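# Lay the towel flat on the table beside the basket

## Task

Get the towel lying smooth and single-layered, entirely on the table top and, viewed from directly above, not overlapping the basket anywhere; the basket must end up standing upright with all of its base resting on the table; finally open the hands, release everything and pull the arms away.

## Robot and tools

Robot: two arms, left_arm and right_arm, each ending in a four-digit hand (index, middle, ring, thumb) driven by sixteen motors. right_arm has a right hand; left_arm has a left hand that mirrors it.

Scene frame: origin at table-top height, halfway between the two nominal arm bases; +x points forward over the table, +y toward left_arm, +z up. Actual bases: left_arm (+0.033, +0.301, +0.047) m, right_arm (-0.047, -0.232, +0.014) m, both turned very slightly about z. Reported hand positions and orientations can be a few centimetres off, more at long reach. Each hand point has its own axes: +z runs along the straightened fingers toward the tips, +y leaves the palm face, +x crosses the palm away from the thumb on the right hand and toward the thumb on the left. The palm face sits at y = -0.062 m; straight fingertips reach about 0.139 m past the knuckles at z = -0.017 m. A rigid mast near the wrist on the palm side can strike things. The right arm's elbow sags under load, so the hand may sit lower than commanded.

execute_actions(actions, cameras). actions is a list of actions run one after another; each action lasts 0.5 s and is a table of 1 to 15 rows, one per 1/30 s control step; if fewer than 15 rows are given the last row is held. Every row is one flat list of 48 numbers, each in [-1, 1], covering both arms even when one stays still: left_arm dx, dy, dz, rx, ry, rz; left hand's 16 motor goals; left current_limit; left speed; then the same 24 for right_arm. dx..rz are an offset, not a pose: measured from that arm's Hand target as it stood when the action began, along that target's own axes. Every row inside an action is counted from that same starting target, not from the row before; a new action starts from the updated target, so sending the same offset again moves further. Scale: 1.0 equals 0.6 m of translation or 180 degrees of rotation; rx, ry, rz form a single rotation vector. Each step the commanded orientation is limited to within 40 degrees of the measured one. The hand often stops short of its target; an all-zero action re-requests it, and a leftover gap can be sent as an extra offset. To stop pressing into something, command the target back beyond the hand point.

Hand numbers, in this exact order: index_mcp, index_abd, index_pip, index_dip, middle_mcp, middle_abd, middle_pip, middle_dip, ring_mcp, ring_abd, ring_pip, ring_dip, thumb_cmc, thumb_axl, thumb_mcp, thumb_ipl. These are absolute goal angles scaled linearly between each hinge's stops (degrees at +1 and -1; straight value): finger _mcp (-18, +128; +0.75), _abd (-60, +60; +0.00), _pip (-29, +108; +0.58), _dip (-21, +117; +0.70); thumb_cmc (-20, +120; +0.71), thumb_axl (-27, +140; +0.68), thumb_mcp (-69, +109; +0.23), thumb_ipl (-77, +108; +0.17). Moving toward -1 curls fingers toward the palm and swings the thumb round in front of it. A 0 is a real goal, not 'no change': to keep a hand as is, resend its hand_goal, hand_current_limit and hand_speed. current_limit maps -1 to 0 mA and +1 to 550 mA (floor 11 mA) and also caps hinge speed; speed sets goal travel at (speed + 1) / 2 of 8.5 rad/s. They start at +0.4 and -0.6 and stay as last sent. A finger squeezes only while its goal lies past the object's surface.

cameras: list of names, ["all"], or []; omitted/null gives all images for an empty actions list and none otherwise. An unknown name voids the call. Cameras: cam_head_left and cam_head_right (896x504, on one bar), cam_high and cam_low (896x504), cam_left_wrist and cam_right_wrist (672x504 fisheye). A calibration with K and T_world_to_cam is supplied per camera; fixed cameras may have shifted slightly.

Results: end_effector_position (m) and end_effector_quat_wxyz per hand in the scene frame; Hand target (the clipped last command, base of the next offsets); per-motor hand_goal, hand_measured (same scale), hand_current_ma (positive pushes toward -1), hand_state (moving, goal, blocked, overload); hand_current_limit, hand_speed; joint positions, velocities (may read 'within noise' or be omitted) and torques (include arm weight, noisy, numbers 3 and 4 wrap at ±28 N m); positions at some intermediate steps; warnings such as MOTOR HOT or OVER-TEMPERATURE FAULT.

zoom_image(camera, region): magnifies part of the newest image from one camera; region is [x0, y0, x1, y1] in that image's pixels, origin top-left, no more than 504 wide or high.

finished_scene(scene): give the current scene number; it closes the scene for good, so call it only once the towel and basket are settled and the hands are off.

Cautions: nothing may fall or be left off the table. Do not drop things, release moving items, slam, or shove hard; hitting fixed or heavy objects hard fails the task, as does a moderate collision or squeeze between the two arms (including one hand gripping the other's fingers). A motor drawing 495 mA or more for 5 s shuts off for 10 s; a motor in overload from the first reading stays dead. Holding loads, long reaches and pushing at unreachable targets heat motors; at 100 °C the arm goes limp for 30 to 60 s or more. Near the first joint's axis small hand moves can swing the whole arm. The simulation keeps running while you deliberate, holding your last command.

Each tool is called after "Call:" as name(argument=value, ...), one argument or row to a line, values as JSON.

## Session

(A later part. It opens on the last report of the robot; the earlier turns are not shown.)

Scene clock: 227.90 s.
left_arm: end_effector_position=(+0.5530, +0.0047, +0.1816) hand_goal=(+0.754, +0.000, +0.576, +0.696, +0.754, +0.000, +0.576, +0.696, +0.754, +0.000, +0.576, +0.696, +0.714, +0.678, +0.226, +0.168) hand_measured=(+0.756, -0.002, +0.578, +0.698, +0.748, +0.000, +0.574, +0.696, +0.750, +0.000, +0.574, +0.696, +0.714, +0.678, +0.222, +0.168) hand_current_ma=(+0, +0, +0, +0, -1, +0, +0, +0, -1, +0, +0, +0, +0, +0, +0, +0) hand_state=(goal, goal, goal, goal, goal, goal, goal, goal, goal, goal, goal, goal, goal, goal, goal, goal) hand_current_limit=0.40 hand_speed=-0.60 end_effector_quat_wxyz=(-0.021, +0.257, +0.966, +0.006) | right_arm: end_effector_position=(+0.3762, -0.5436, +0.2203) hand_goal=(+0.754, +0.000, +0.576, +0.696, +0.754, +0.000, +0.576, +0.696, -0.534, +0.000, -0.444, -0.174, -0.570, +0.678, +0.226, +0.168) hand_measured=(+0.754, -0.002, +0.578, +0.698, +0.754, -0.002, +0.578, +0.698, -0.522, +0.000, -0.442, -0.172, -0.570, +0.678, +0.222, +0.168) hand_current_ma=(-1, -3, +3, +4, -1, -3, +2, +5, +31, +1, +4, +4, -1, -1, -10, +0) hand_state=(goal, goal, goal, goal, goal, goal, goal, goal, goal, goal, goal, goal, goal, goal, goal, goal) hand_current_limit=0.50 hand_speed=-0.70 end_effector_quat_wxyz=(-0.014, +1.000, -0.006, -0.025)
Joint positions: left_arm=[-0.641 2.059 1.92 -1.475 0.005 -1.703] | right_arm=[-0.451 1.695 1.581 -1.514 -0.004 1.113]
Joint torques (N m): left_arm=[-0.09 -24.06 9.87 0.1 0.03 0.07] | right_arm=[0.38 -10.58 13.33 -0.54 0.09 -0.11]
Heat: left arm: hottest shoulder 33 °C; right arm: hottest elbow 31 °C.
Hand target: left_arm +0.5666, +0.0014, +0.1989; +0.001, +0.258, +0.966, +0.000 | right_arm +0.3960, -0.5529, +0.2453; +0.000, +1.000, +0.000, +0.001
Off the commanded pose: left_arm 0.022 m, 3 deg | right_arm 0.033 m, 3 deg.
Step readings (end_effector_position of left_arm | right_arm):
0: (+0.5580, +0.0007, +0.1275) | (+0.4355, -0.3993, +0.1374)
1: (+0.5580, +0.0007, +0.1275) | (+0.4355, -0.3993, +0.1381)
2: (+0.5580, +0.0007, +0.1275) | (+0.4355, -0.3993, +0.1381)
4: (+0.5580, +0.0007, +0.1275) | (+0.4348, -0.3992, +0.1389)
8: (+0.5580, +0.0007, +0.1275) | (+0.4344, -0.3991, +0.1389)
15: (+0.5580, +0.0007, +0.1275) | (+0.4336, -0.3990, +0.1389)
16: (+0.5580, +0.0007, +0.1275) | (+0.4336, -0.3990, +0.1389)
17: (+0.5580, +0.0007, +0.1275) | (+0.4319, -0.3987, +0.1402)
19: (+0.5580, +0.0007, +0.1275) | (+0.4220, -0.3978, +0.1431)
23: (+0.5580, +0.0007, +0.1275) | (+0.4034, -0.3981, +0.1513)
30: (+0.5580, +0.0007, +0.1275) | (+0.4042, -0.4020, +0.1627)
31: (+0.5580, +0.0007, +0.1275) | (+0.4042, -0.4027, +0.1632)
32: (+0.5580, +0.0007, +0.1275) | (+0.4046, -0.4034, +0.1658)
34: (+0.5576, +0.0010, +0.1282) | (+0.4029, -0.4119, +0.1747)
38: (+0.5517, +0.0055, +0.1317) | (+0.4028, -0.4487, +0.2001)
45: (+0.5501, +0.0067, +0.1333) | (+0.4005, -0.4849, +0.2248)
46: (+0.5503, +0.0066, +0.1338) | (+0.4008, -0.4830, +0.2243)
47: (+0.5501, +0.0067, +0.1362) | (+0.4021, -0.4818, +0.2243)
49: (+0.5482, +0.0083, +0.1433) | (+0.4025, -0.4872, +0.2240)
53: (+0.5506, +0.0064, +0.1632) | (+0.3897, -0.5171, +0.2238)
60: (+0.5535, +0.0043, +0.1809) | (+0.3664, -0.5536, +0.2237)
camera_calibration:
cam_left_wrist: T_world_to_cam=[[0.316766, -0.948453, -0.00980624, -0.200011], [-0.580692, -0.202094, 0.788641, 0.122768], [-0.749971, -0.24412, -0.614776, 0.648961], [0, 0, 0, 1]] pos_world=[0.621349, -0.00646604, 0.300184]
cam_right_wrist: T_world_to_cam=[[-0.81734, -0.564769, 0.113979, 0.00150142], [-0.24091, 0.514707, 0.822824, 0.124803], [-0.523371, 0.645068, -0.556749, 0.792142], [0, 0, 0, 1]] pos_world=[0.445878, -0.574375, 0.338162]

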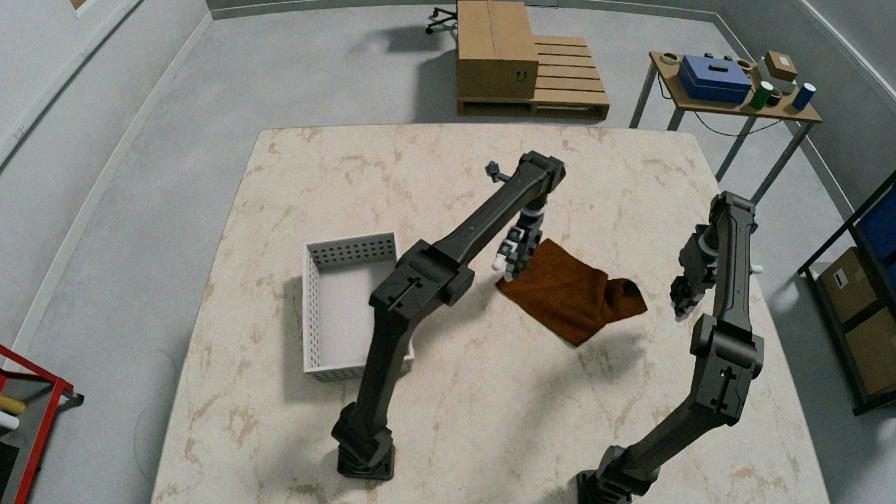

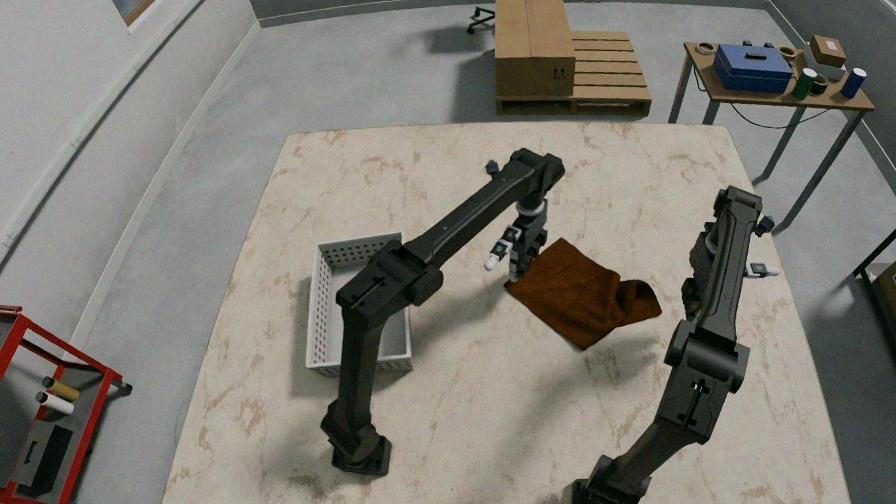

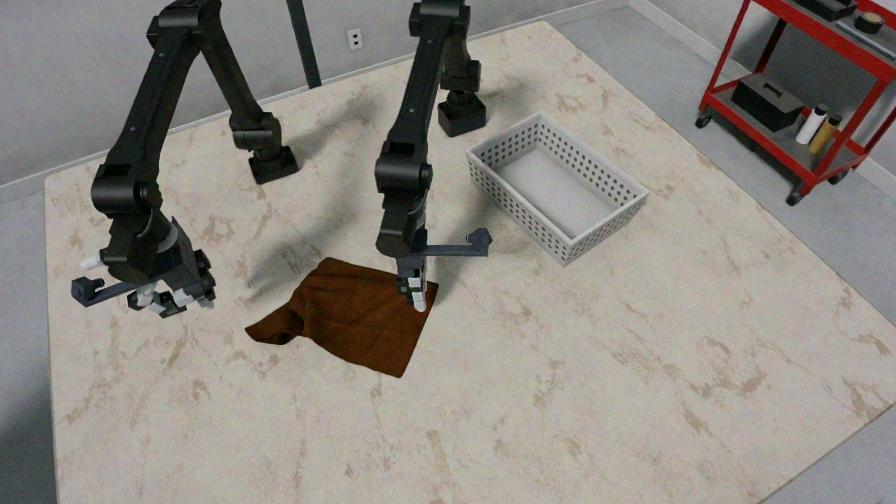

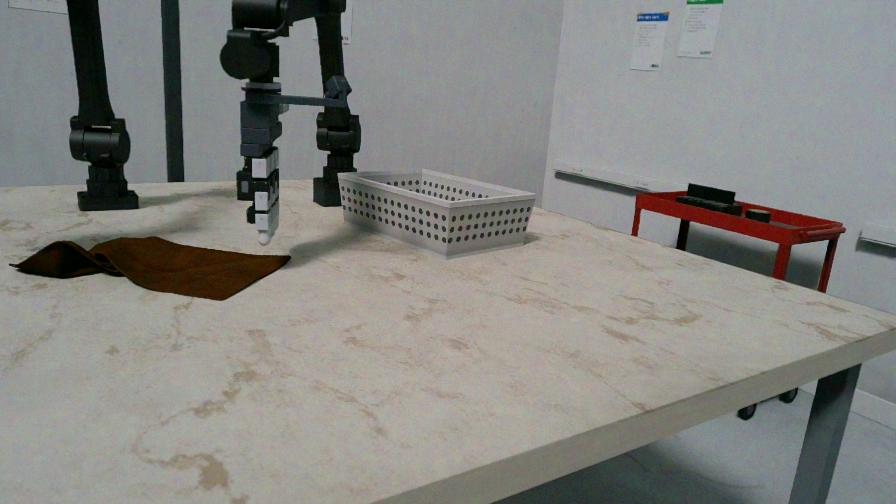

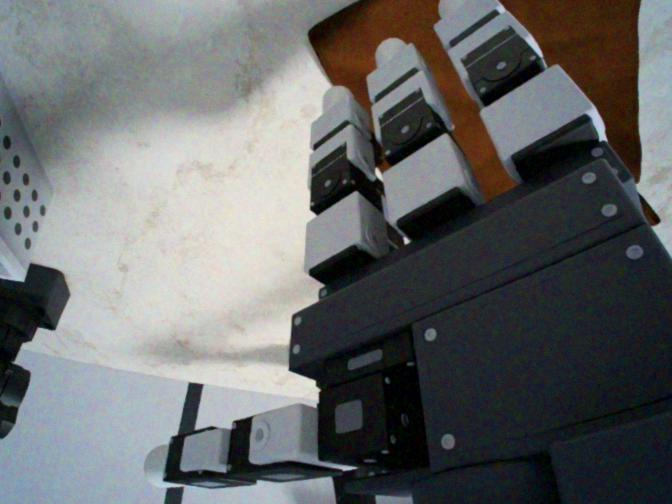

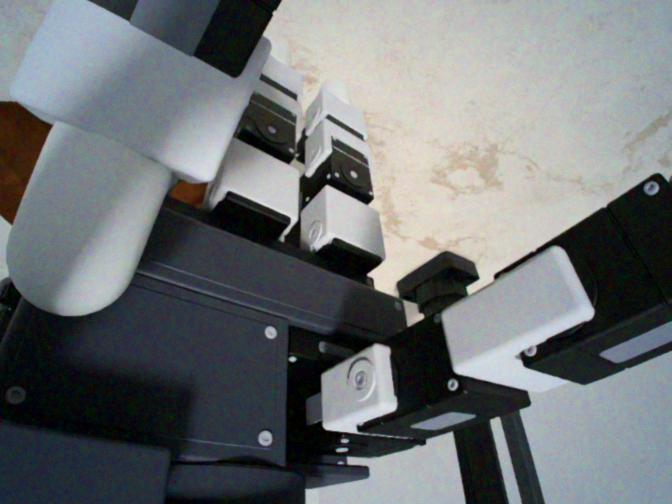

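Call:
execute_actions(
  actions=[
    [[0,0.08,-0.1,0,0,0,0.754,0,0.576,0.696,0.754,0,0.576,0.696,0.754,0,0.576,0.696,0.714,0.678,0.226,0.168,0.4,-0.6,0,0,0,0,0,0,0.754,0,0.576,0.696,0.754,0,0.576,0.696,-0.534,0,-0.444,-0.174,-0.57,0.678,0.226,0.168,0.5,-0.7]],
    [[0.05,0.12,-0.08,0,0,0,0.754,0,0.576,0.696,0.754,0,0.576,0.696,0.754,0,0.576,0.696,0.714,0.678,0.226,0.168,0.4,-0.6,0,0,0,0,0,0,0.754,0,0.576,0.696,0.754,0,0.576,0.696,-0.534,0,-0.444,-0.174,-0.57,0.678,0.226,0.168,0.5,-0.7]],
    [[0.05,0.12,0,0,0,0,0.754,0,0.576,0.696,0.754,0,0.576,0.696,0.754,0,0.576,0.696,0.714,0.678,0.226,0.168,0.4,-0.6,0,0,0,0,0,0,0.754,0,0.576,0.696,0.754,0,0.576,0.696,-0.534,0,-0.444,-0.174,-0.57,0.678,0.226,0.168,0.5,-0.7]],
  ],
  cameras=["all"],
)

Call:
zoom_image(
  camera="cam_low",
  region=[0, 200, 300, 310],
)

Call:
zoom_image(
  camera="cam_high",
  region=[240, 240, 450, 390],
)

Call:
zoom_image(
  camera="cam_head_left",
  region=[490, 230, 660, 360],
)

Call:
zoom_image(
  camera="cam_head_right",
  region=[490, 230, 670, 360],
)

Scene clock: 232.23 s.
left_arm: end_effector_position=(+0.6062, +0.1991, +0.2966) hand_goal=(+0.754, +0.000, +0.576, +0.696, +0.754, +0.000, +0.576, +0.696, +0.754, +0.000, +0.576, +0.696, +0.714, +0.678, +0.226, +0.168) hand_measured=(+0.754, -0.002, +0.578, +0.698, +0.754, +0.000, +0.574, +0.696, +0.754, +0.000, +0.574, +0.696, +0.714, +0.678, +0.222, +0.168) hand_current_ma=(+0, +0, +0, +0, +0, +0, +0, +0, +0, +0, +0, +0, +0, +0, +0, +0) hand_state=(goal, goal, goal, goal, goal, goal, goal, goal, goal, goal, goal, goal, goal, goal, goal, goal) hand_current_limit=0.40 hand_speed=-0.60 end_effector_quat_wxyz=(-0.017, +0.252, +0.968, -0.001) | right_arm: end_effector_position=(+0.3762, -0.5436, +0.2203) hand_goal=(+0.754, +0.000, +0.576, +0.696, +0.754, +0.000, +0.576, +0.696, -0.534, +0.000, -0.444, -0.174, -0.570, +0.678, +0.226, +0.168) hand_measured=(+0.754, -0.002, +0.578, +0.698, +0.754, -0.002, +0.578, +0.698, -0.522, +0.000, -0.442, -0.172, -0.570, +0.678, +0.222, +0.168) hand_current_ma=(-1, -3, +3, +4, -1, -3, +2, +5, +31, +1, +4, +4, -1, -1, -10, +0) hand_state=(goal, goal, goal, goal, goal, goal, goal, goal, goal, goal, goal, goal, goal, goal, goal, goal) hand_current_limit=0.50 hand_speed=-0.70 end_effector_quat_wxyz=(-0.014, +1.000, -0.006, -0.025)
Joint positions: left_arm=[-0.315 1.905 1.986 -1.685 0.005 -1.387] | right_arm=[-0.451 1.695 1.581 -1.514 -0.004 1.113]
Joint torques (N m): left_arm=[-0.79 -22.53 7.17 0.83 0.06 0.07] | right_arm=[0.38 -10.64 13.44 -0.54 0.07 -0.11]
Heat: left arm: hottest shoulder 33 °C; right arm: hottest elbow 31 °C.
Hand target: left_arm +0.6100, +0.1979, +0.3068; +0.001, +0.258, +0.966, +0.000 | right_arm +0.3960, -0.5529, +0.2453; +0.000, +1.000, +0.000, +0.001
Off the commanded pose: left_arm 0.011 m, 2 deg | right_arm 0.033 m, 3 deg.
Step readings (end_effector_position of left_arm | right_arm):
0: (+0.5530, +0.0047, +0.1816) | (+0.3762, -0.5436, +0.2203)
1: (+0.5530, +0.0047, +0.1816) | (+0.3762, -0.5436, +0.2203)
2: (+0.5530, +0.0056, +0.1834) | (+0.3762, -0.5436, +0.2203)
4: (+0.5541, +0.0114, +0.1912) | (+0.3762, -0.5436, +0.2203)
8: (+0.5640, +0.0299, +0.2147) | (+0.3762, -0.5436, +0.2203)
15: (+0.5859, +0.0576, +0.2448) | (+0.3762, -0.5436, +0.2203)
16: (+0.5866, +0.0594, +0.2454) | (+0.3762, -0.5436, +0.2203)
17: (+0.5863, +0.0590, +0.2469) | (+0.3762, -0.5436, +0.2203)
19: (+0.5843, +0.0627, +0.2491) | (+0.3762, -0.5436, +0.2203)
23: (+0.5858, +0.0904, +0.2671) | (+0.3762, -0.5436, +0.2203)
30: (+0.5949, +0.1357, +0.2963) | (+0.3762, -0.5436, +0.2203)
31: (+0.5955, +0.1374, +0.2969) | (+0.3762, -0.5436, +0.2203)
32: (+0.5955, +0.1378, +0.2961) | (+0.3762, -0.5436, +0.2203)
34: (+0.5964, +0.1405, +0.2936) | (+0.3762, -0.5436, +0.2203)
38: (+0.5978, +0.1685, +0.2911) | (+0.3762, -0.5436, +0.2203)
45: (+0.6083, +0.2120, +0.2970) | (+0.3762, -0.5436, +0.2203)
camera_calibration:
cam_left_wrist: T_world_to_cam=[[0.327141, -0.944956, 0.00601831, -0.0430615], [-0.581452, -0.196268, 0.789552, 0.101237], [-0.744911, -0.261794, -0.613654, 0.807206], [0, 0, 0, 1]] pos_world=[0.674249, 0.1905, 0.415673]
cam_right_wrist: T_world_to_cam=[[-0.81734, -0.564769, 0.113979, 0.00150142], [-0.24091, 0.514707, 0.822824, 0.124803], [-0.523371, 0.645068, -0.556749, 0.792142], [0, 0, 0, 1]] pos_world=[0.445878, -0.574375, 0.338162]

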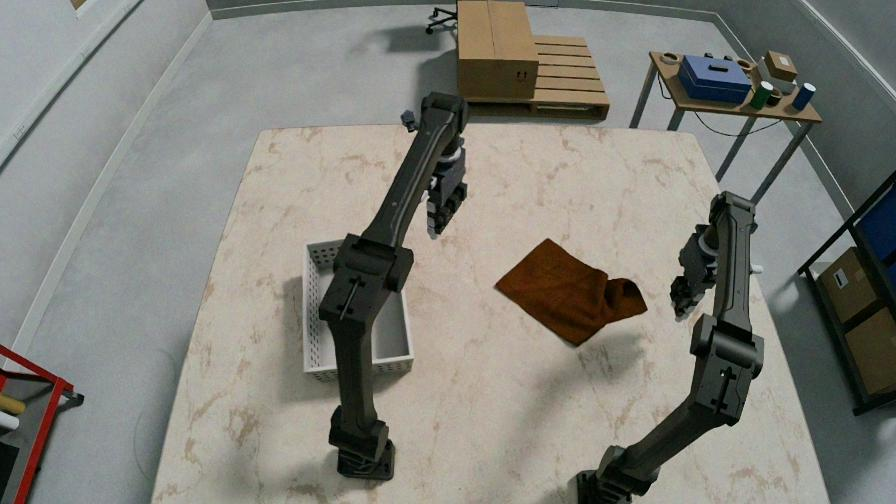

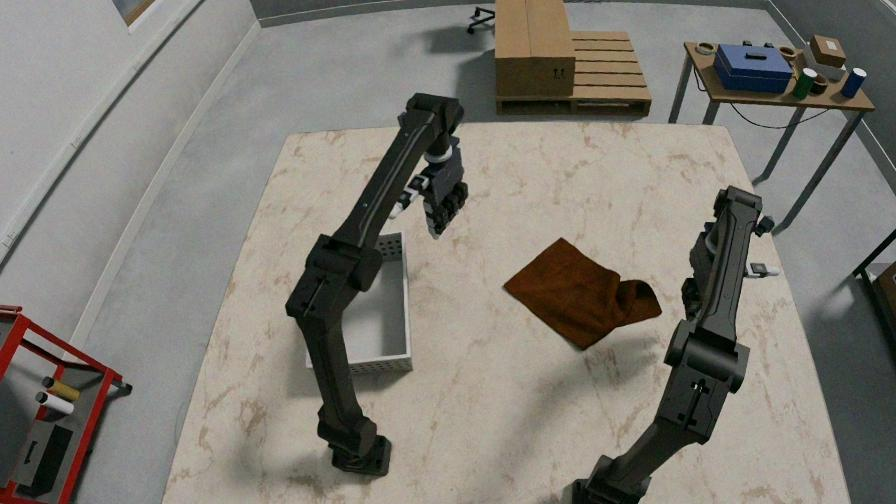

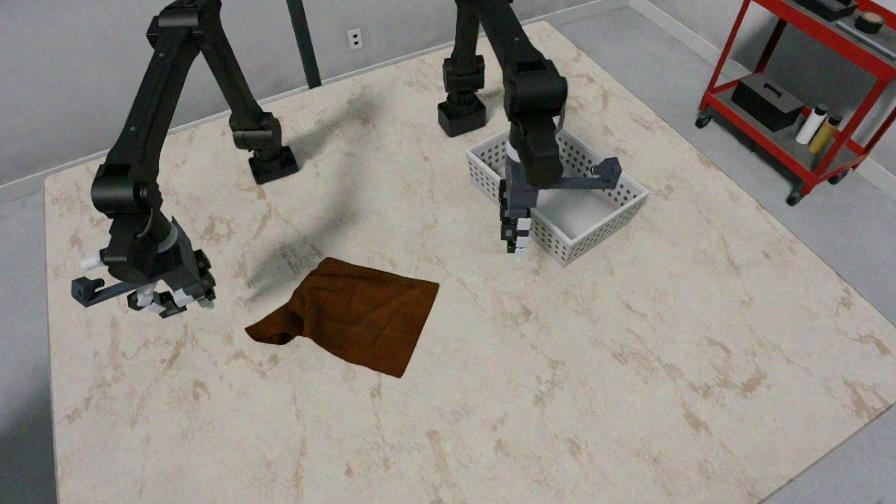

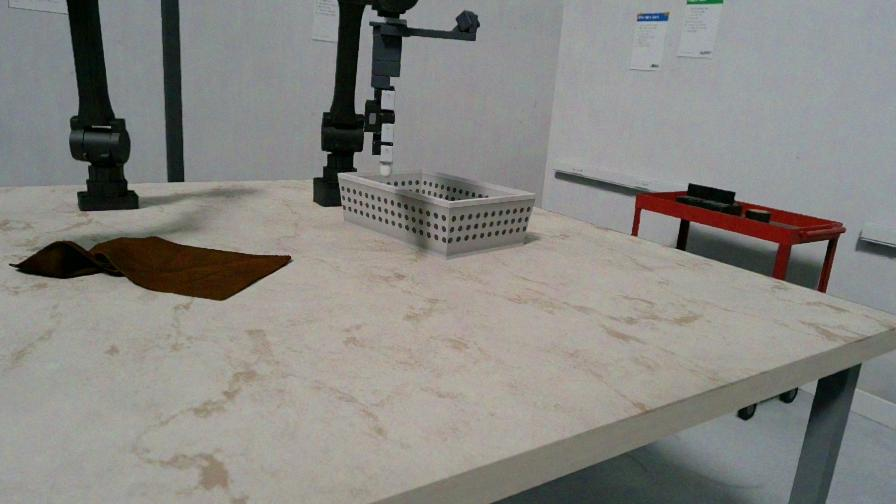

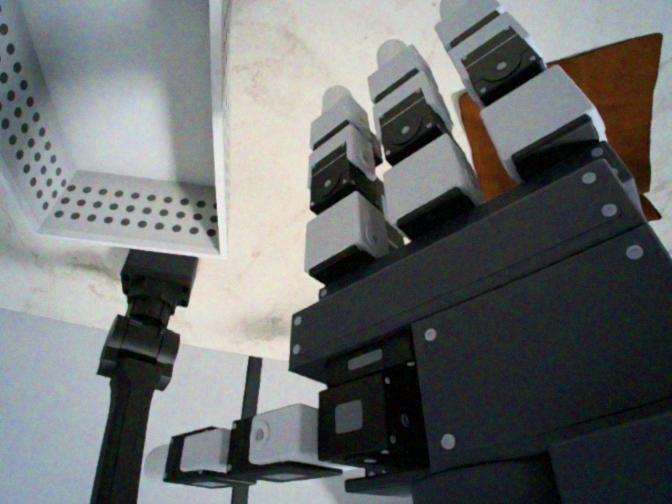

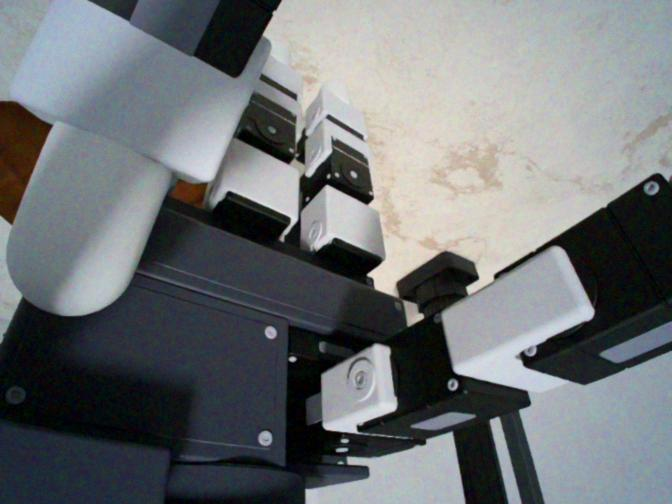

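Scaled by 1.680 from the camera's 896x504 image, which has a finer 1280x720 frame.

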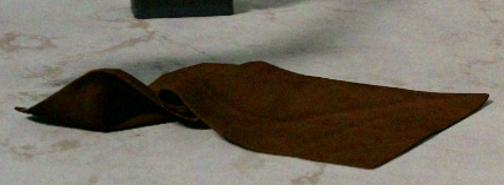

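Scaled by 2.400 from the camera's 896x504 image, which has a finer 1280x720 frame.

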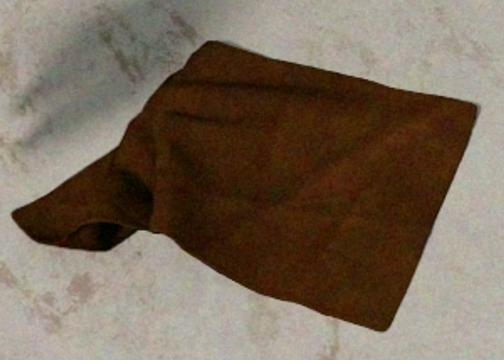

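Scaled by 2.965 from the camera's 896x504 image, which has a finer 1280x720 frame.

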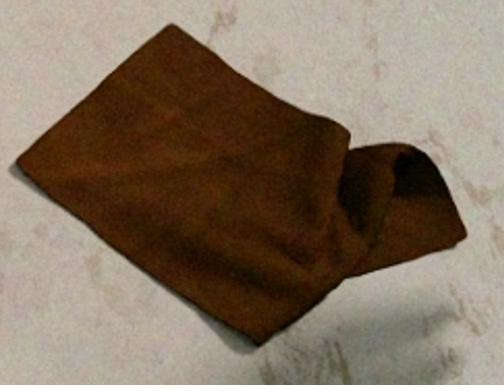

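Scaled by 2.800 from the camera's 896x504 image, which has a finer 1280x720 frame.

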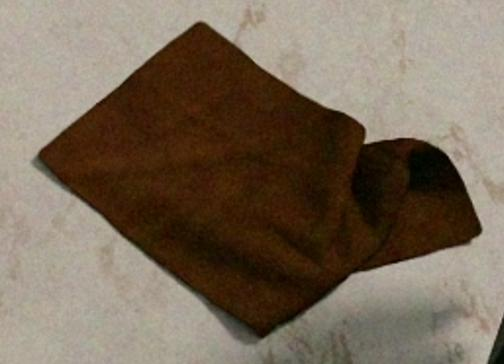

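Call:
execute_actions(
  actions=[
    [[-0.0733,-0.1425,0.05,0,0,0,0.754,0,0.576,0.696,0.754,0,0.576,0.696,0.754,0,0.576,0.696,0.714,0.678,0.226,0.168,0.4,-0.6,0.0467,-0.0543,0,0,0,0,0.754,0,0.576,0.696,0.754,0,0.576,0.696,-0.534,0,-0.444,-0.174,-0.57,0.678,0.226,0.168,0.5,-0.7]],
    [[-0.0733,-0.1425,0.05,0,0,0,0.754,0,0.576,0.696,0.754,0,0.576,0.696,0.754,0,0.576,0.696,0.714,0.678,0.226,0.168,0.4,-0.6,0.0467,-0.0543,0,0,0,0,0.754,0,0.576,0.696,0.754,0,0.576,0.696,-0.534,0,-0.444,-0.174,-0.57,0.678,0.226,0.168,0.5,-0.7]],
    [[-0.0733,-0.1425,0.05,0,0,0,0.754,0,0.576,0.696,0.754,0,0.576,0.696,0.754,0,0.576,0.696,0.714,0.678,0.226,0.168,0.4,-0.6,0.0467,-0.0543,0.03,0,0,0,0.754,0,0.576,0.696,0.754,0,0.576,0.696,-0.534,0,-0.444,-0.174,-0.57,0.678,0.226,0.168,0.5,-0.7]],
  ],
  cameras=["cam_head_left", "cam_low", "cam_high"],
)

Call:
zoom_image(
  camera="cam_high",
  region=[240, 200, 460, 390],
)

Call:
zoom_image(
  camera="cam_head_left",
  region=[470, 210, 680, 370],
)

Scene clock: 237.53 s.
left_arm: end_effector_position=(+0.5891, -0.0862, +0.2096) hand_goal=(+0.754, +0.000, +0.576, +0.696, +0.754, +0.000, +0.576, +0.696, +0.754, +0.000, +0.576, +0.696, +0.714, +0.678, +0.226, +0.168) hand_measured=(+0.754, -0.002, +0.578, +0.698, +0.752, +0.000, +0.574, +0.696, +0.752, +0.000, +0.574, +0.696, +0.714, +0.678, +0.222, +0.168) hand_current_ma=(+0, +0, +0, +0, +0, +0, +0, +0, +0, +0, +0, +0, +0, +0, +0, +0) hand_state=(goal, goal, goal, goal, goal, goal, goal, goal, goal, goal, goal, goal, goal, goal, goal, goal) hand_current_limit=0.40 hand_speed=-0.60 end_effector_quat_wxyz=(+0.002, +0.266, +0.964, -0.003) | right_arm: end_effector_position=(+0.4584, -0.4469, +0.2016) hand_goal=(+0.754, +0.000, +0.576, +0.696, +0.754, +0.000, +0.576, +0.696, -0.534, +0.000, -0.444, -0.174, -0.570, +0.678, +0.226, +0.168) hand_measured=(+0.754, -0.002, +0.578, +0.698, +0.754, -0.002, +0.578, +0.698, -0.522, +0.000, -0.442, -0.172, -0.570, +0.678, +0.222, +0.168) hand_current_ma=(-1, -3, +3, +4, -1, -3, +2, +4, +31, +1, +4, +4, -1, -1, -10, +0) hand_state=(goal, goal, goal, goal, goal, goal, goal, goal, goal, goal, goal, goal, goal, goal, goal, goal) hand_current_limit=0.50 hand_speed=-0.70 end_effector_quat_wxyz=(-0.014, +0.999, +0.011, -0.038)
Joint positions: left_arm=[-0.713 2.33 2.467 -1.702 0.003 -1.756] | right_arm=[-0.224 1.825 1.707 -1.534 -0.008 1.305]
Joint torques (N m): left_arm=[-0.21 -26.34 9.99 0.13 -0.07 -0.1] | right_arm=[-0.38 -12.63 13.15 0.29 0.22 0.18]
Heat: left arm: hottest shoulder 33 °C; right arm: hottest elbow 32 °C.
Hand target: left_arm +0.5968, -0.0903, +0.2171; +0.001, +0.258, +0.966, +0.000 | right_arm +0.4801, -0.4552, +0.2275; +0.000, +1.000, +0.000, +0.001
Off the commanded pose: left_arm 0.011 m, 1 deg | right_arm 0.035 m, 5 deg.
joint sent to its limit (left arm) — joint 4 (wrist pitch), lower limit. The joint targets are off in position, not in orientation.
Step readings (end_effector_position of left_arm | right_arm):
0: (+0.6064, +0.1999, +0.2966) | (+0.3762, -0.5436, +0.2203)
1: (+0.6064, +0.1999, +0.2966) | (+0.3762, -0.5436, +0.2203)
2: (+0.6068, +0.1979, +0.2966) | (+0.3766, -0.5438, +0.2209)
4: (+0.6075, +0.1900, +0.2969) | (+0.3798, -0.5412, +0.2218)
8: (+0.5981, +0.1445, +0.2912) | (+0.3969, -0.5261, +0.2221)
15: (+0.5822, +0.0877, +0.2680) | (+0.4113, -0.5059, +0.2193)
16: (+0.5831, +0.0882, +0.2660) | (+0.4104, -0.5064, +0.2193)
17: (+0.5850, +0.0880, +0.2644) | (+0.4101, -0.5072, +0.2197)
19: (+0.5930, +0.0839, +0.2631) | (+0.4119, -0.5079, +0.2215)
23: (+0.5990, +0.0511, +0.2541) | (+0.4261, -0.4970, +0.2222)
30: (+0.5840, -0.0001, +0.2359) | (+0.4377, -0.4760, +0.2200)
31: (+0.5833, -0.0021, +0.2348) | (+0.4374, -0.4759, +0.2201)
32: (+0.5844, -0.0055, +0.2356) | (+0.4375, -0.4760, +0.2191)
34: (+0.5928, -0.0156, +0.2365) | (+0.4396, -0.4756, +0.2189)
38: (+0.5989, -0.0496, +0.2321) | (+0.4492, -0.4642, +0.2106)
45: (+0.5807, -0.0926, +0.2093) | (+0.4581, -0.4434, +0.1988)
Images, in order (width x height): cam_head_left 896x504, cam_high 896x504, cam_low 896x504.

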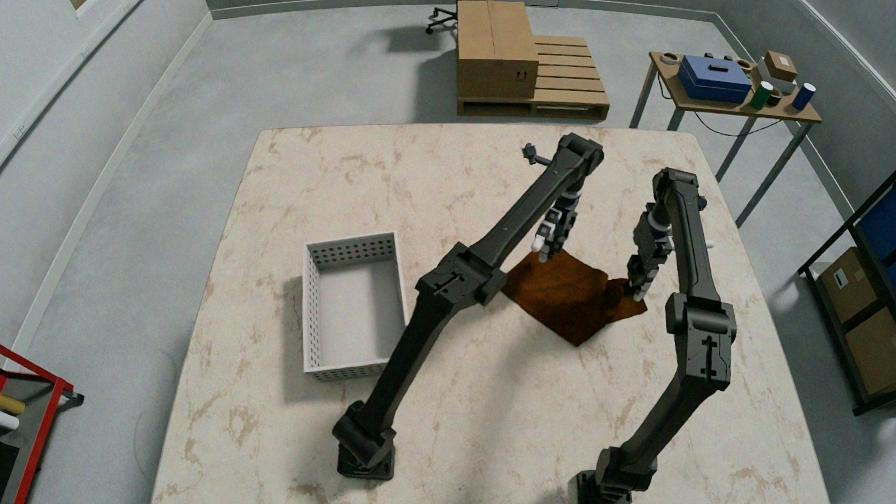

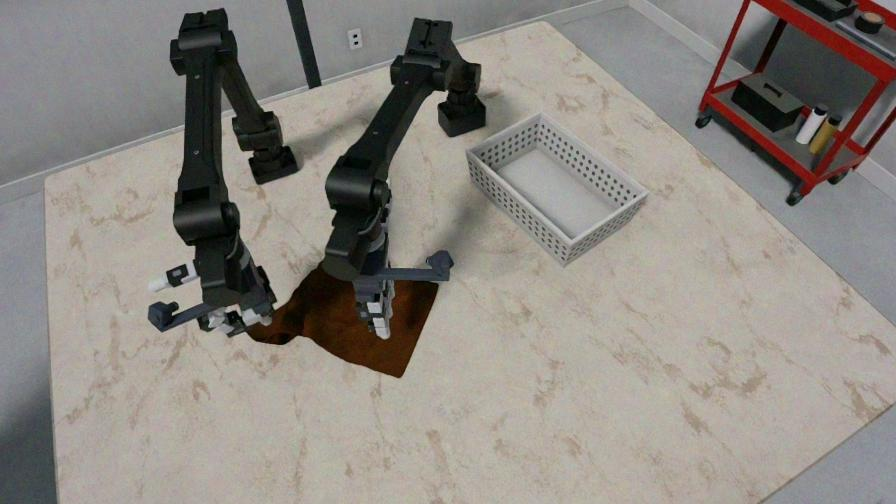

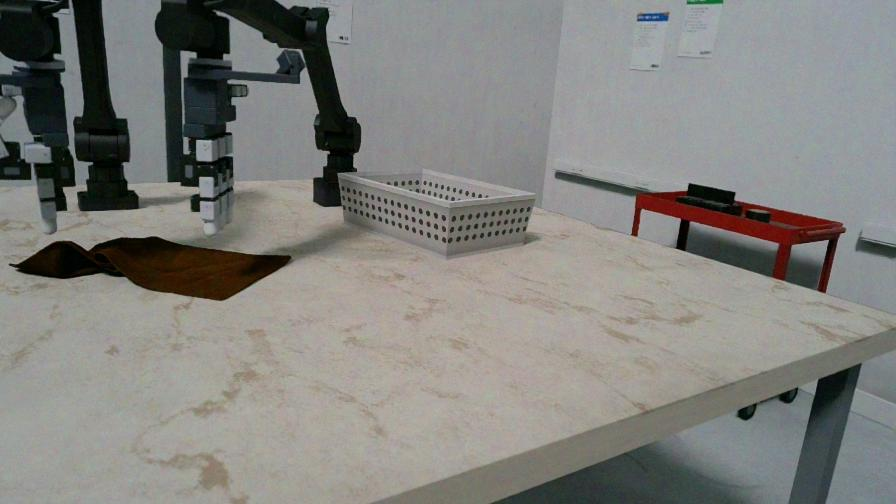

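Scaled by 2.291 from the camera's 896x504 image, which has a finer 1280x720 frame.

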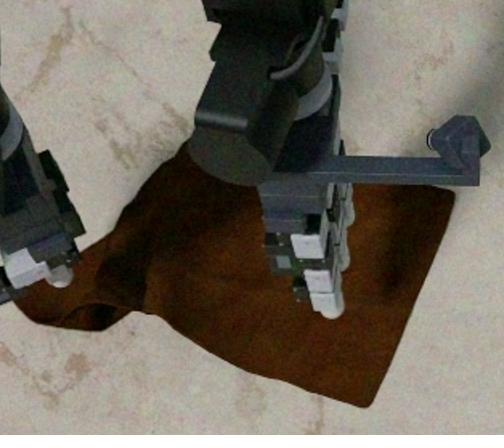

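Scaled by 2.400 from the camera's 896x504 image, which has a finer 1280x720 frame.

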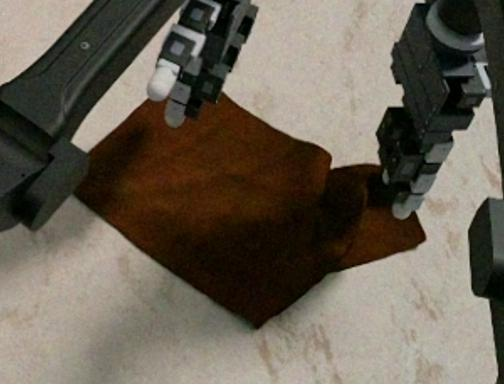

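Call:
execute_actions(
  actions=[
    [[0,0,0.08,0,0,0,0.754,0,0.576,0.696,0.754,0,0.576,0.696,0.754,0,0.576,0.696,0.714,0.678,0.226,0.168,0.4,-0.6,-0.01,0,0.09,0,0,0,0.754,0,0.576,0.696,0.754,0,0.576,0.696,-0.534,0,-0.444,-0.174,-0.57,0.678,0.226,0.168,0.5,-0.7]],
    [[0,0,0.08,0,0,0,0.754,0,0.576,0.696,0.754,0,0.576,0.696,0.754,0,0.576,0.696,0.714,0.678,0.226,0.168,0.4,-0.6,0,0,0.085,0,0,0,0.754,0,0.576,0.696,0.754,0,0.576,0.696,-0.534,0,-0.444,-0.174,-0.57,0.678,0.226,0.168,0.5,-0.7]],
  ],
  cameras=["cam_head_left", "cam_low", "cam_high"],
)

Call:
zoom_image(
  camera="cam_high",
  region=[240, 200, 460, 390],
)

Call:
zoom_image(
  camera="cam_head_left",
  region=[470, 210, 680, 370],
)

Scene clock: 239.47 s.
left_arm: end_effector_position=(+0.5902, -0.0897, +0.1298) hand_goal=(+0.754, +0.000, +0.576, +0.696, +0.754, +0.000, +0.576, +0.696, +0.754, +0.000, +0.576, +0.696, +0.714, +0.678, +0.226, +0.168) hand_measured=(+0.754, +0.000, +0.578, +0.698, +0.752, +0.002, +0.574, +0.696, +0.752, +0.002, +0.574, +0.696, +0.714, +0.678, +0.222, +0.168) hand_current_ma=(+0, +0, +0, +0, +0, +0, +0, +0, +0, +0, +0, +0, +0, +0, -1, +0) hand_state=(goal, goal, goal, goal, goal, goal, goal, goal, goal, goal, goal, goal, goal, goal, goal, goal) hand_current_limit=0.40 hand_speed=-0.60 end_effector_quat_wxyz=(-0.004, +0.261, +0.965, -0.001) | right_arm: end_effector_position=(+0.4746, -0.4530, +0.1393) hand_goal=(+0.754, +0.000, +0.576, +0.696, +0.754, +0.000, +0.576, +0.696, -0.534, +0.000, -0.444, -0.174, -0.570, +0.678, +0.226, +0.168) hand_measured=(+0.754, -0.002, +0.578, +0.698, +0.750, +0.014, +0.576, +0.698, -0.522, +0.000, -0.442, -0.172, -0.572, +0.678, +0.222, +0.168) hand_current_ma=(-1, -2, +3, +4, -8, +26, -1, +2, +31, +1, +4, +4, -1, -1, -11, +0) hand_state=(goal, goal, goal, goal, goal, goal, goal, goal, goal, goal, goal, goal, goal, goal, goal, goal) hand_current_limit=0.50 hand_speed=-0.70 end_effector_quat_wxyz=(-0.002, +1.000, +0.009, +0.006)
Joint positions: left_arm=[-0.715 2.347 2.287 -1.516 0.005 -1.768] | right_arm=[-0.227 1.843 1.569 -1.286 -0.007 1.306]
Joint torques (N m): left_arm=[0.15 -26.11 7.5 0.92 0.07 -0.09] | right_arm=[-0.67 -11.4 6.8 1.09 0.19 0.14]
Heat: left arm: hottest shoulder 34 °C; right arm: hottest elbow 32 °C.
Hand target: left_arm +0.5969, -0.0904, +0.1211; +0.001, +0.258, +0.966, +0.000 | right_arm +0.4743, -0.4551, +0.1224; +0.000, +1.000, +0.000, +0.001
Off the commanded pose: left_arm 0.011 m, 1 deg | right_arm 0.017 m, 1 deg.
Step readings (end_effector_position of left_arm | right_arm):
0: (+0.5891, -0.0862, +0.2096) | (+0.4584, -0.4469, +0.2016)
1: (+0.5891, -0.0862, +0.2096) | (+0.4587, -0.4470, +0.2015)
2: (+0.5894, -0.0865, +0.2096) | (+0.4603, -0.4474, +0.2014)
4: (+0.5914, -0.0883, +0.2058) | (+0.4689, -0.4495, +0.1992)
8: (+0.5914, -0.0883, +0.1910) | (+0.4768, -0.4515, +0.1874)
15: (+0.5916, -0.0886, +0.1809) | (+0.4715, -0.4502, +0.1765)
16: (+0.5916, -0.0886, +0.1803) | (+0.4721, -0.4503, +0.1765)
17: (+0.5926, -0.0895, +0.1782) | (+0.4737, -0.4507, +0.1742)
19: (+0.5936, -0.0904, +0.1671) | (+0.4759, -0.4522, +0.1656)
23: (+0.5900, -0.0872, +0.1402) | (+0.4720, -0.4521, +0.1411)
30: (+0.5904, -0.0891, +0.1301) | (+0.4738, -0.4537, +0.1393)
Images, in order (width x height): cam_head_left 896x504, cam_high 896x504, cam_low 896x504.

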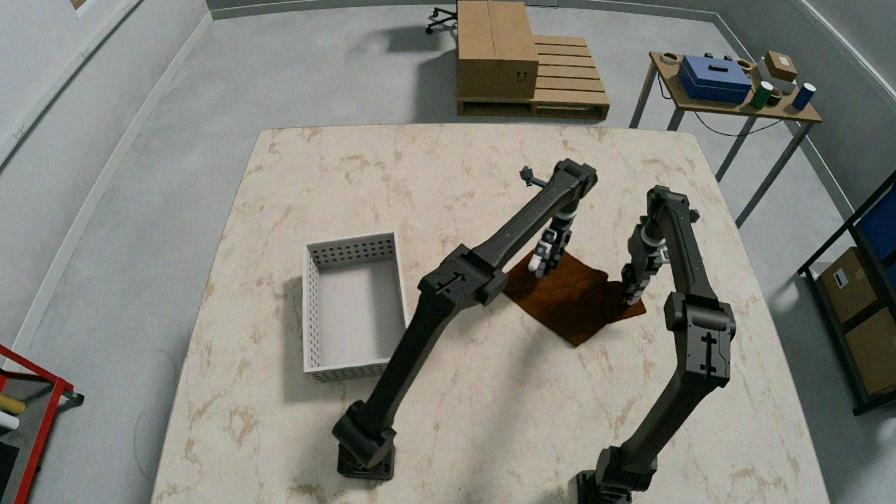

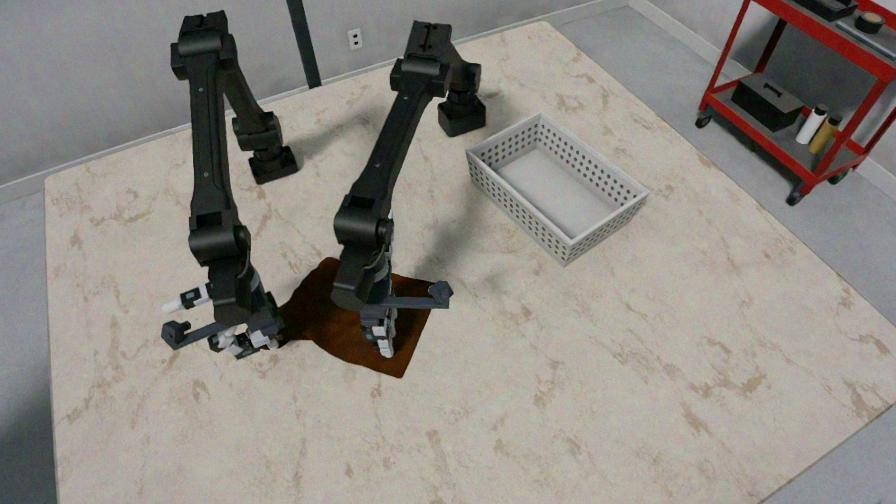

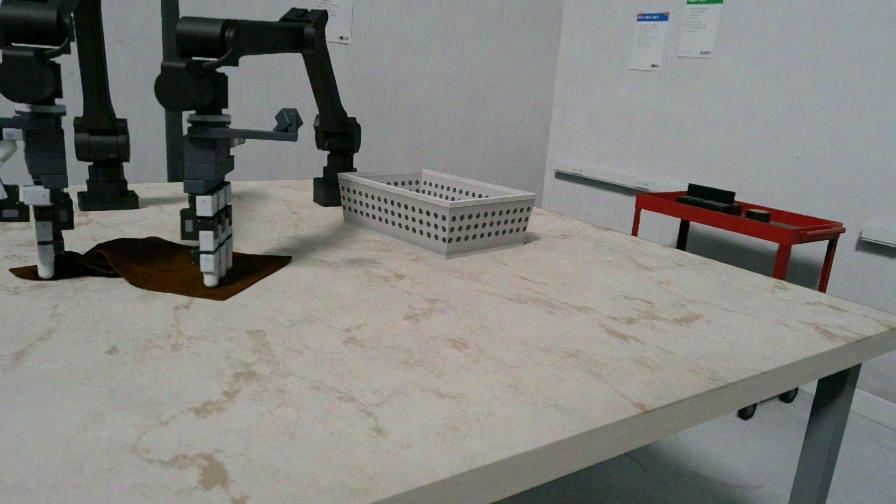

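Scaled by 2.291 from the camera's 896x504 image, which has a finer 1280x720 frame.

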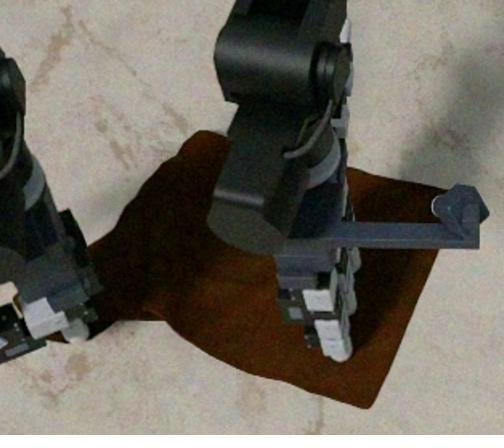

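Scaled by 2.400 from the camera's 896x504 image, which has a finer 1280x720 frame.

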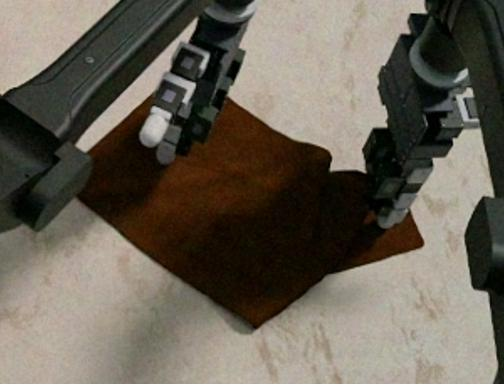

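Call:
execute_actions(
  actions=[
    [[-0.0138,0.056,0.012,0,0,0,0.754,0,0.576,0.696,0.754,0,0.576,0.696,0.754,0,0.576,0.696,0.714,0.678,0.226,0.168,0.4,-0.6,-0.0173,0.018,0.005,0,0,0,0.754,0,0.576,0.696,0.754,0,0.576,0.696,-0.534,0,-0.444,-0.174,-0.57,0.678,0.226,0.168,0.5,-0.7]],
    [[-0.0138,0.056,0,0,0,0,0.754,0,0.576,0.696,0.754,0,0.576,0.696,0.754,0,0.576,0.696,0.714,0.678,0.226,0.168,0.4,-0.6,-0.0173,0.018,0,0,0,0,0.754,0,0.576,0.696,0.754,0,0.576,0.696,-0.534,0,-0.444,-0.174,-0.57,0.678,0.226,0.168,0.5,-0.7]],
    [[-0.0138,0.056,0,0,0,0,0.754,0,0.576,0.696,0.754,0,0.576,0.696,0.754,0,0.576,0.696,0.714,0.678,0.226,0.168,0.4,-0.6,-0.0173,0.018,0,0,0,0,0.754,0,0.576,0.696,0.754,0,0.576,0.696,-0.534,0,-0.444,-0.174,-0.57,0.678,0.226,0.168,0.5,-0.7]],
  ],
  cameras=["cam_head_left", "cam_low", "cam_high"],
)

Call:
zoom_image(
  camera="cam_high",
  region=[240, 200, 460, 390],
)

Call:
zoom_image(
  camera="cam_head_left",
  region=[470, 210, 680, 370],
)

Scene clock: 242.30 s.
left_arm: end_effector_position=(+0.6546, -0.0191, +0.1287) hand_goal=(+0.754, +0.000, +0.576, +0.696, +0.754, +0.000, +0.576, +0.696, +0.754, +0.000, +0.576, +0.696, +0.714, +0.678, +0.226, +0.168) hand_measured=(+0.760, +0.000, +0.584, +0.700, +0.750, +0.002, +0.574, +0.696, +0.752, +0.002, +0.574, +0.696, +0.714, +0.678, +0.222, +0.168) hand_current_ma=(+1, +0, +1, +0, -1, +0, +0, +0, +0, +0, +0, +0, +0, +0, -1, +0) hand_state=(goal, goal, goal, goal, goal, goal, goal, goal, goal, goal, goal, goal, goal, goal, goal, goal) hand_current_limit=0.40 hand_speed=-0.60 end_effector_quat_wxyz=(+0.003, +0.257, +0.966, -0.005) | right_arm: end_effector_position=(+0.4567, -0.4726, +0.1366) hand_goal=(+0.754, +0.000, +0.576, +0.696, +0.754, +0.000, +0.576, +0.696, -0.534, +0.000, -0.444, -0.174, -0.570, +0.678, +0.226, +0.168) hand_measured=(+0.772, -0.008, +0.588, +0.702, +0.784, -0.022, +0.596, +0.710, -0.522, +0.000, -0.442, -0.172, -0.570, +0.678, +0.222, +0.168) hand_current_ma=(+48, -12, +28, +13, +88, -48, +52, +34, +31, +1, +4, +4, -1, -1, -11, +0) hand_state=(goal, goal, goal, goal, blocked, blocked, blocked, goal, goal, goal, goal, goal, goal, goal, goal, goal) hand_current_limit=0.50 hand_speed=-0.70 end_effector_quat_wxyz=(-0.004, +1.000, +0.001, +0.018)
Joint positions: left_arm=[-0.581 2.367 2.322 -1.518 0.008 -1.643] | right_arm=[-0.273 1.803 1.506 -1.24 -0.017 1.276]
Joint torques (N m): left_arm=[0.62 -24.06 9.68 0.25 -0.12 0.13] | right_arm=[-1.85 -11.4 5.56 0.49 0.55 -0.19]
Heat: left arm: hottest shoulder 34 °C; right arm: hottest elbow 31 °C.
Hand target: left_arm +0.6687, -0.0154, +0.1139; +0.001, +0.258, +0.966, +0.000 | right_arm +0.4431, -0.4875, +0.1194; +0.000, +1.000, +0.000, +0.001
Off the commanded pose: left_arm 0.021 m, 1 deg | right_arm 0.027 m, 2 deg.
Step readings (end_effector_position of left_arm | right_arm):
0: (+0.5902, -0.0897, +0.1298) | (+0.4746, -0.4530, +0.1393)
1: (+0.5902, -0.0897, +0.1298) | (+0.4742, -0.4538, +0.1393)
2: (+0.5905, -0.0899, +0.1298) | (+0.4741, -0.4537, +0.1388)
4: (+0.5928, -0.0888, +0.1297) | (+0.4736, -0.4536, +0.1379)
8: (+0.6012, -0.0808, +0.1293) | (+0.4717, -0.4555, +0.1377)
15: (+0.6147, -0.0616, +0.1293) | (+0.4713, -0.4572, +0.1379)
16: (+0.6160, -0.0598, +0.1293) | (+0.4716, -0.4573, +0.1380)
17: (+0.6168, -0.0590, +0.1293) | (+0.4711, -0.4571, +0.1377)
19: (+0.6188, -0.0574, +0.1293) | (+0.4693, -0.4584, +0.1373)
23: (+0.6247, -0.0506, +0.1293) | (+0.4653, -0.4618, +0.1370)
30: (+0.6306, -0.0427, +0.1293) | (+0.4653, -0.4633, +0.1372)
31: (+0.6312, -0.0418, +0.1293) | (+0.4653, -0.4633, +0.1372)
32: (+0.6314, -0.0418, +0.1283) | (+0.4654, -0.4633, +0.1366)
34: (+0.6343, -0.0402, +0.1291) | (+0.4640, -0.4644, +0.1370)
38: (+0.6424, -0.0324, +0.1289) | (+0.4596, -0.4684, +0.1371)
45: (+0.6545, -0.0171, +0.1289) | (+0.4565, -0.4725, +0.1366)
Images, in order (width x height): cam_head_left 896x504, cam_high 896x504, cam_low 896x504.

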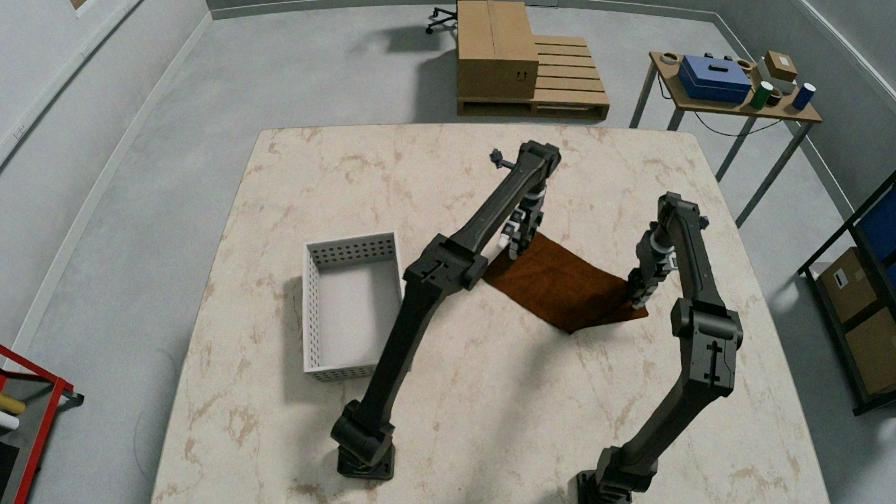

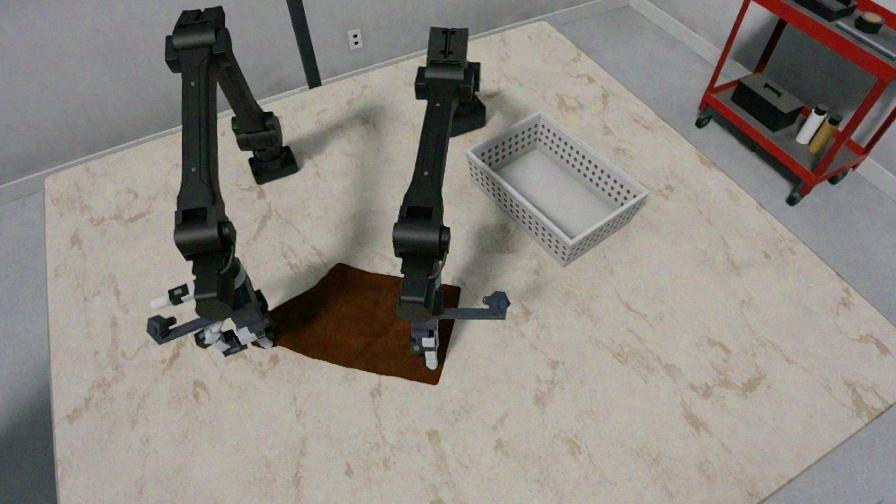

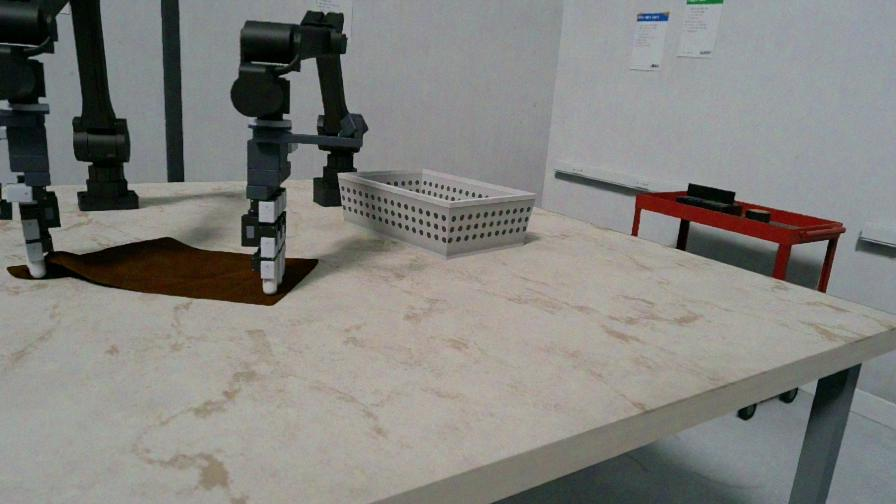

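Scaled by 2.291 from the camera's 896x504 image, which has a finer 1280x720 frame.

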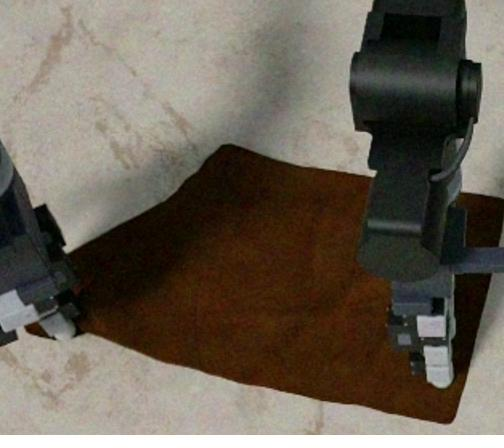

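Scaled by 2.400 from the camera's 896x504 image, which has a finer 1280x720 frame.

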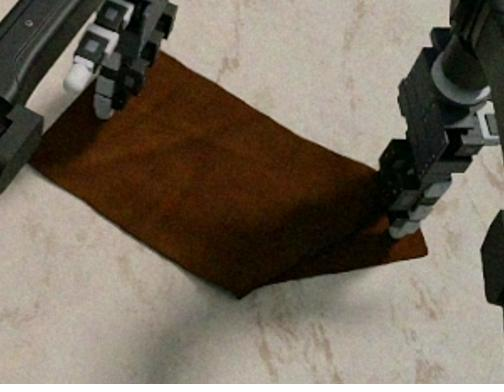

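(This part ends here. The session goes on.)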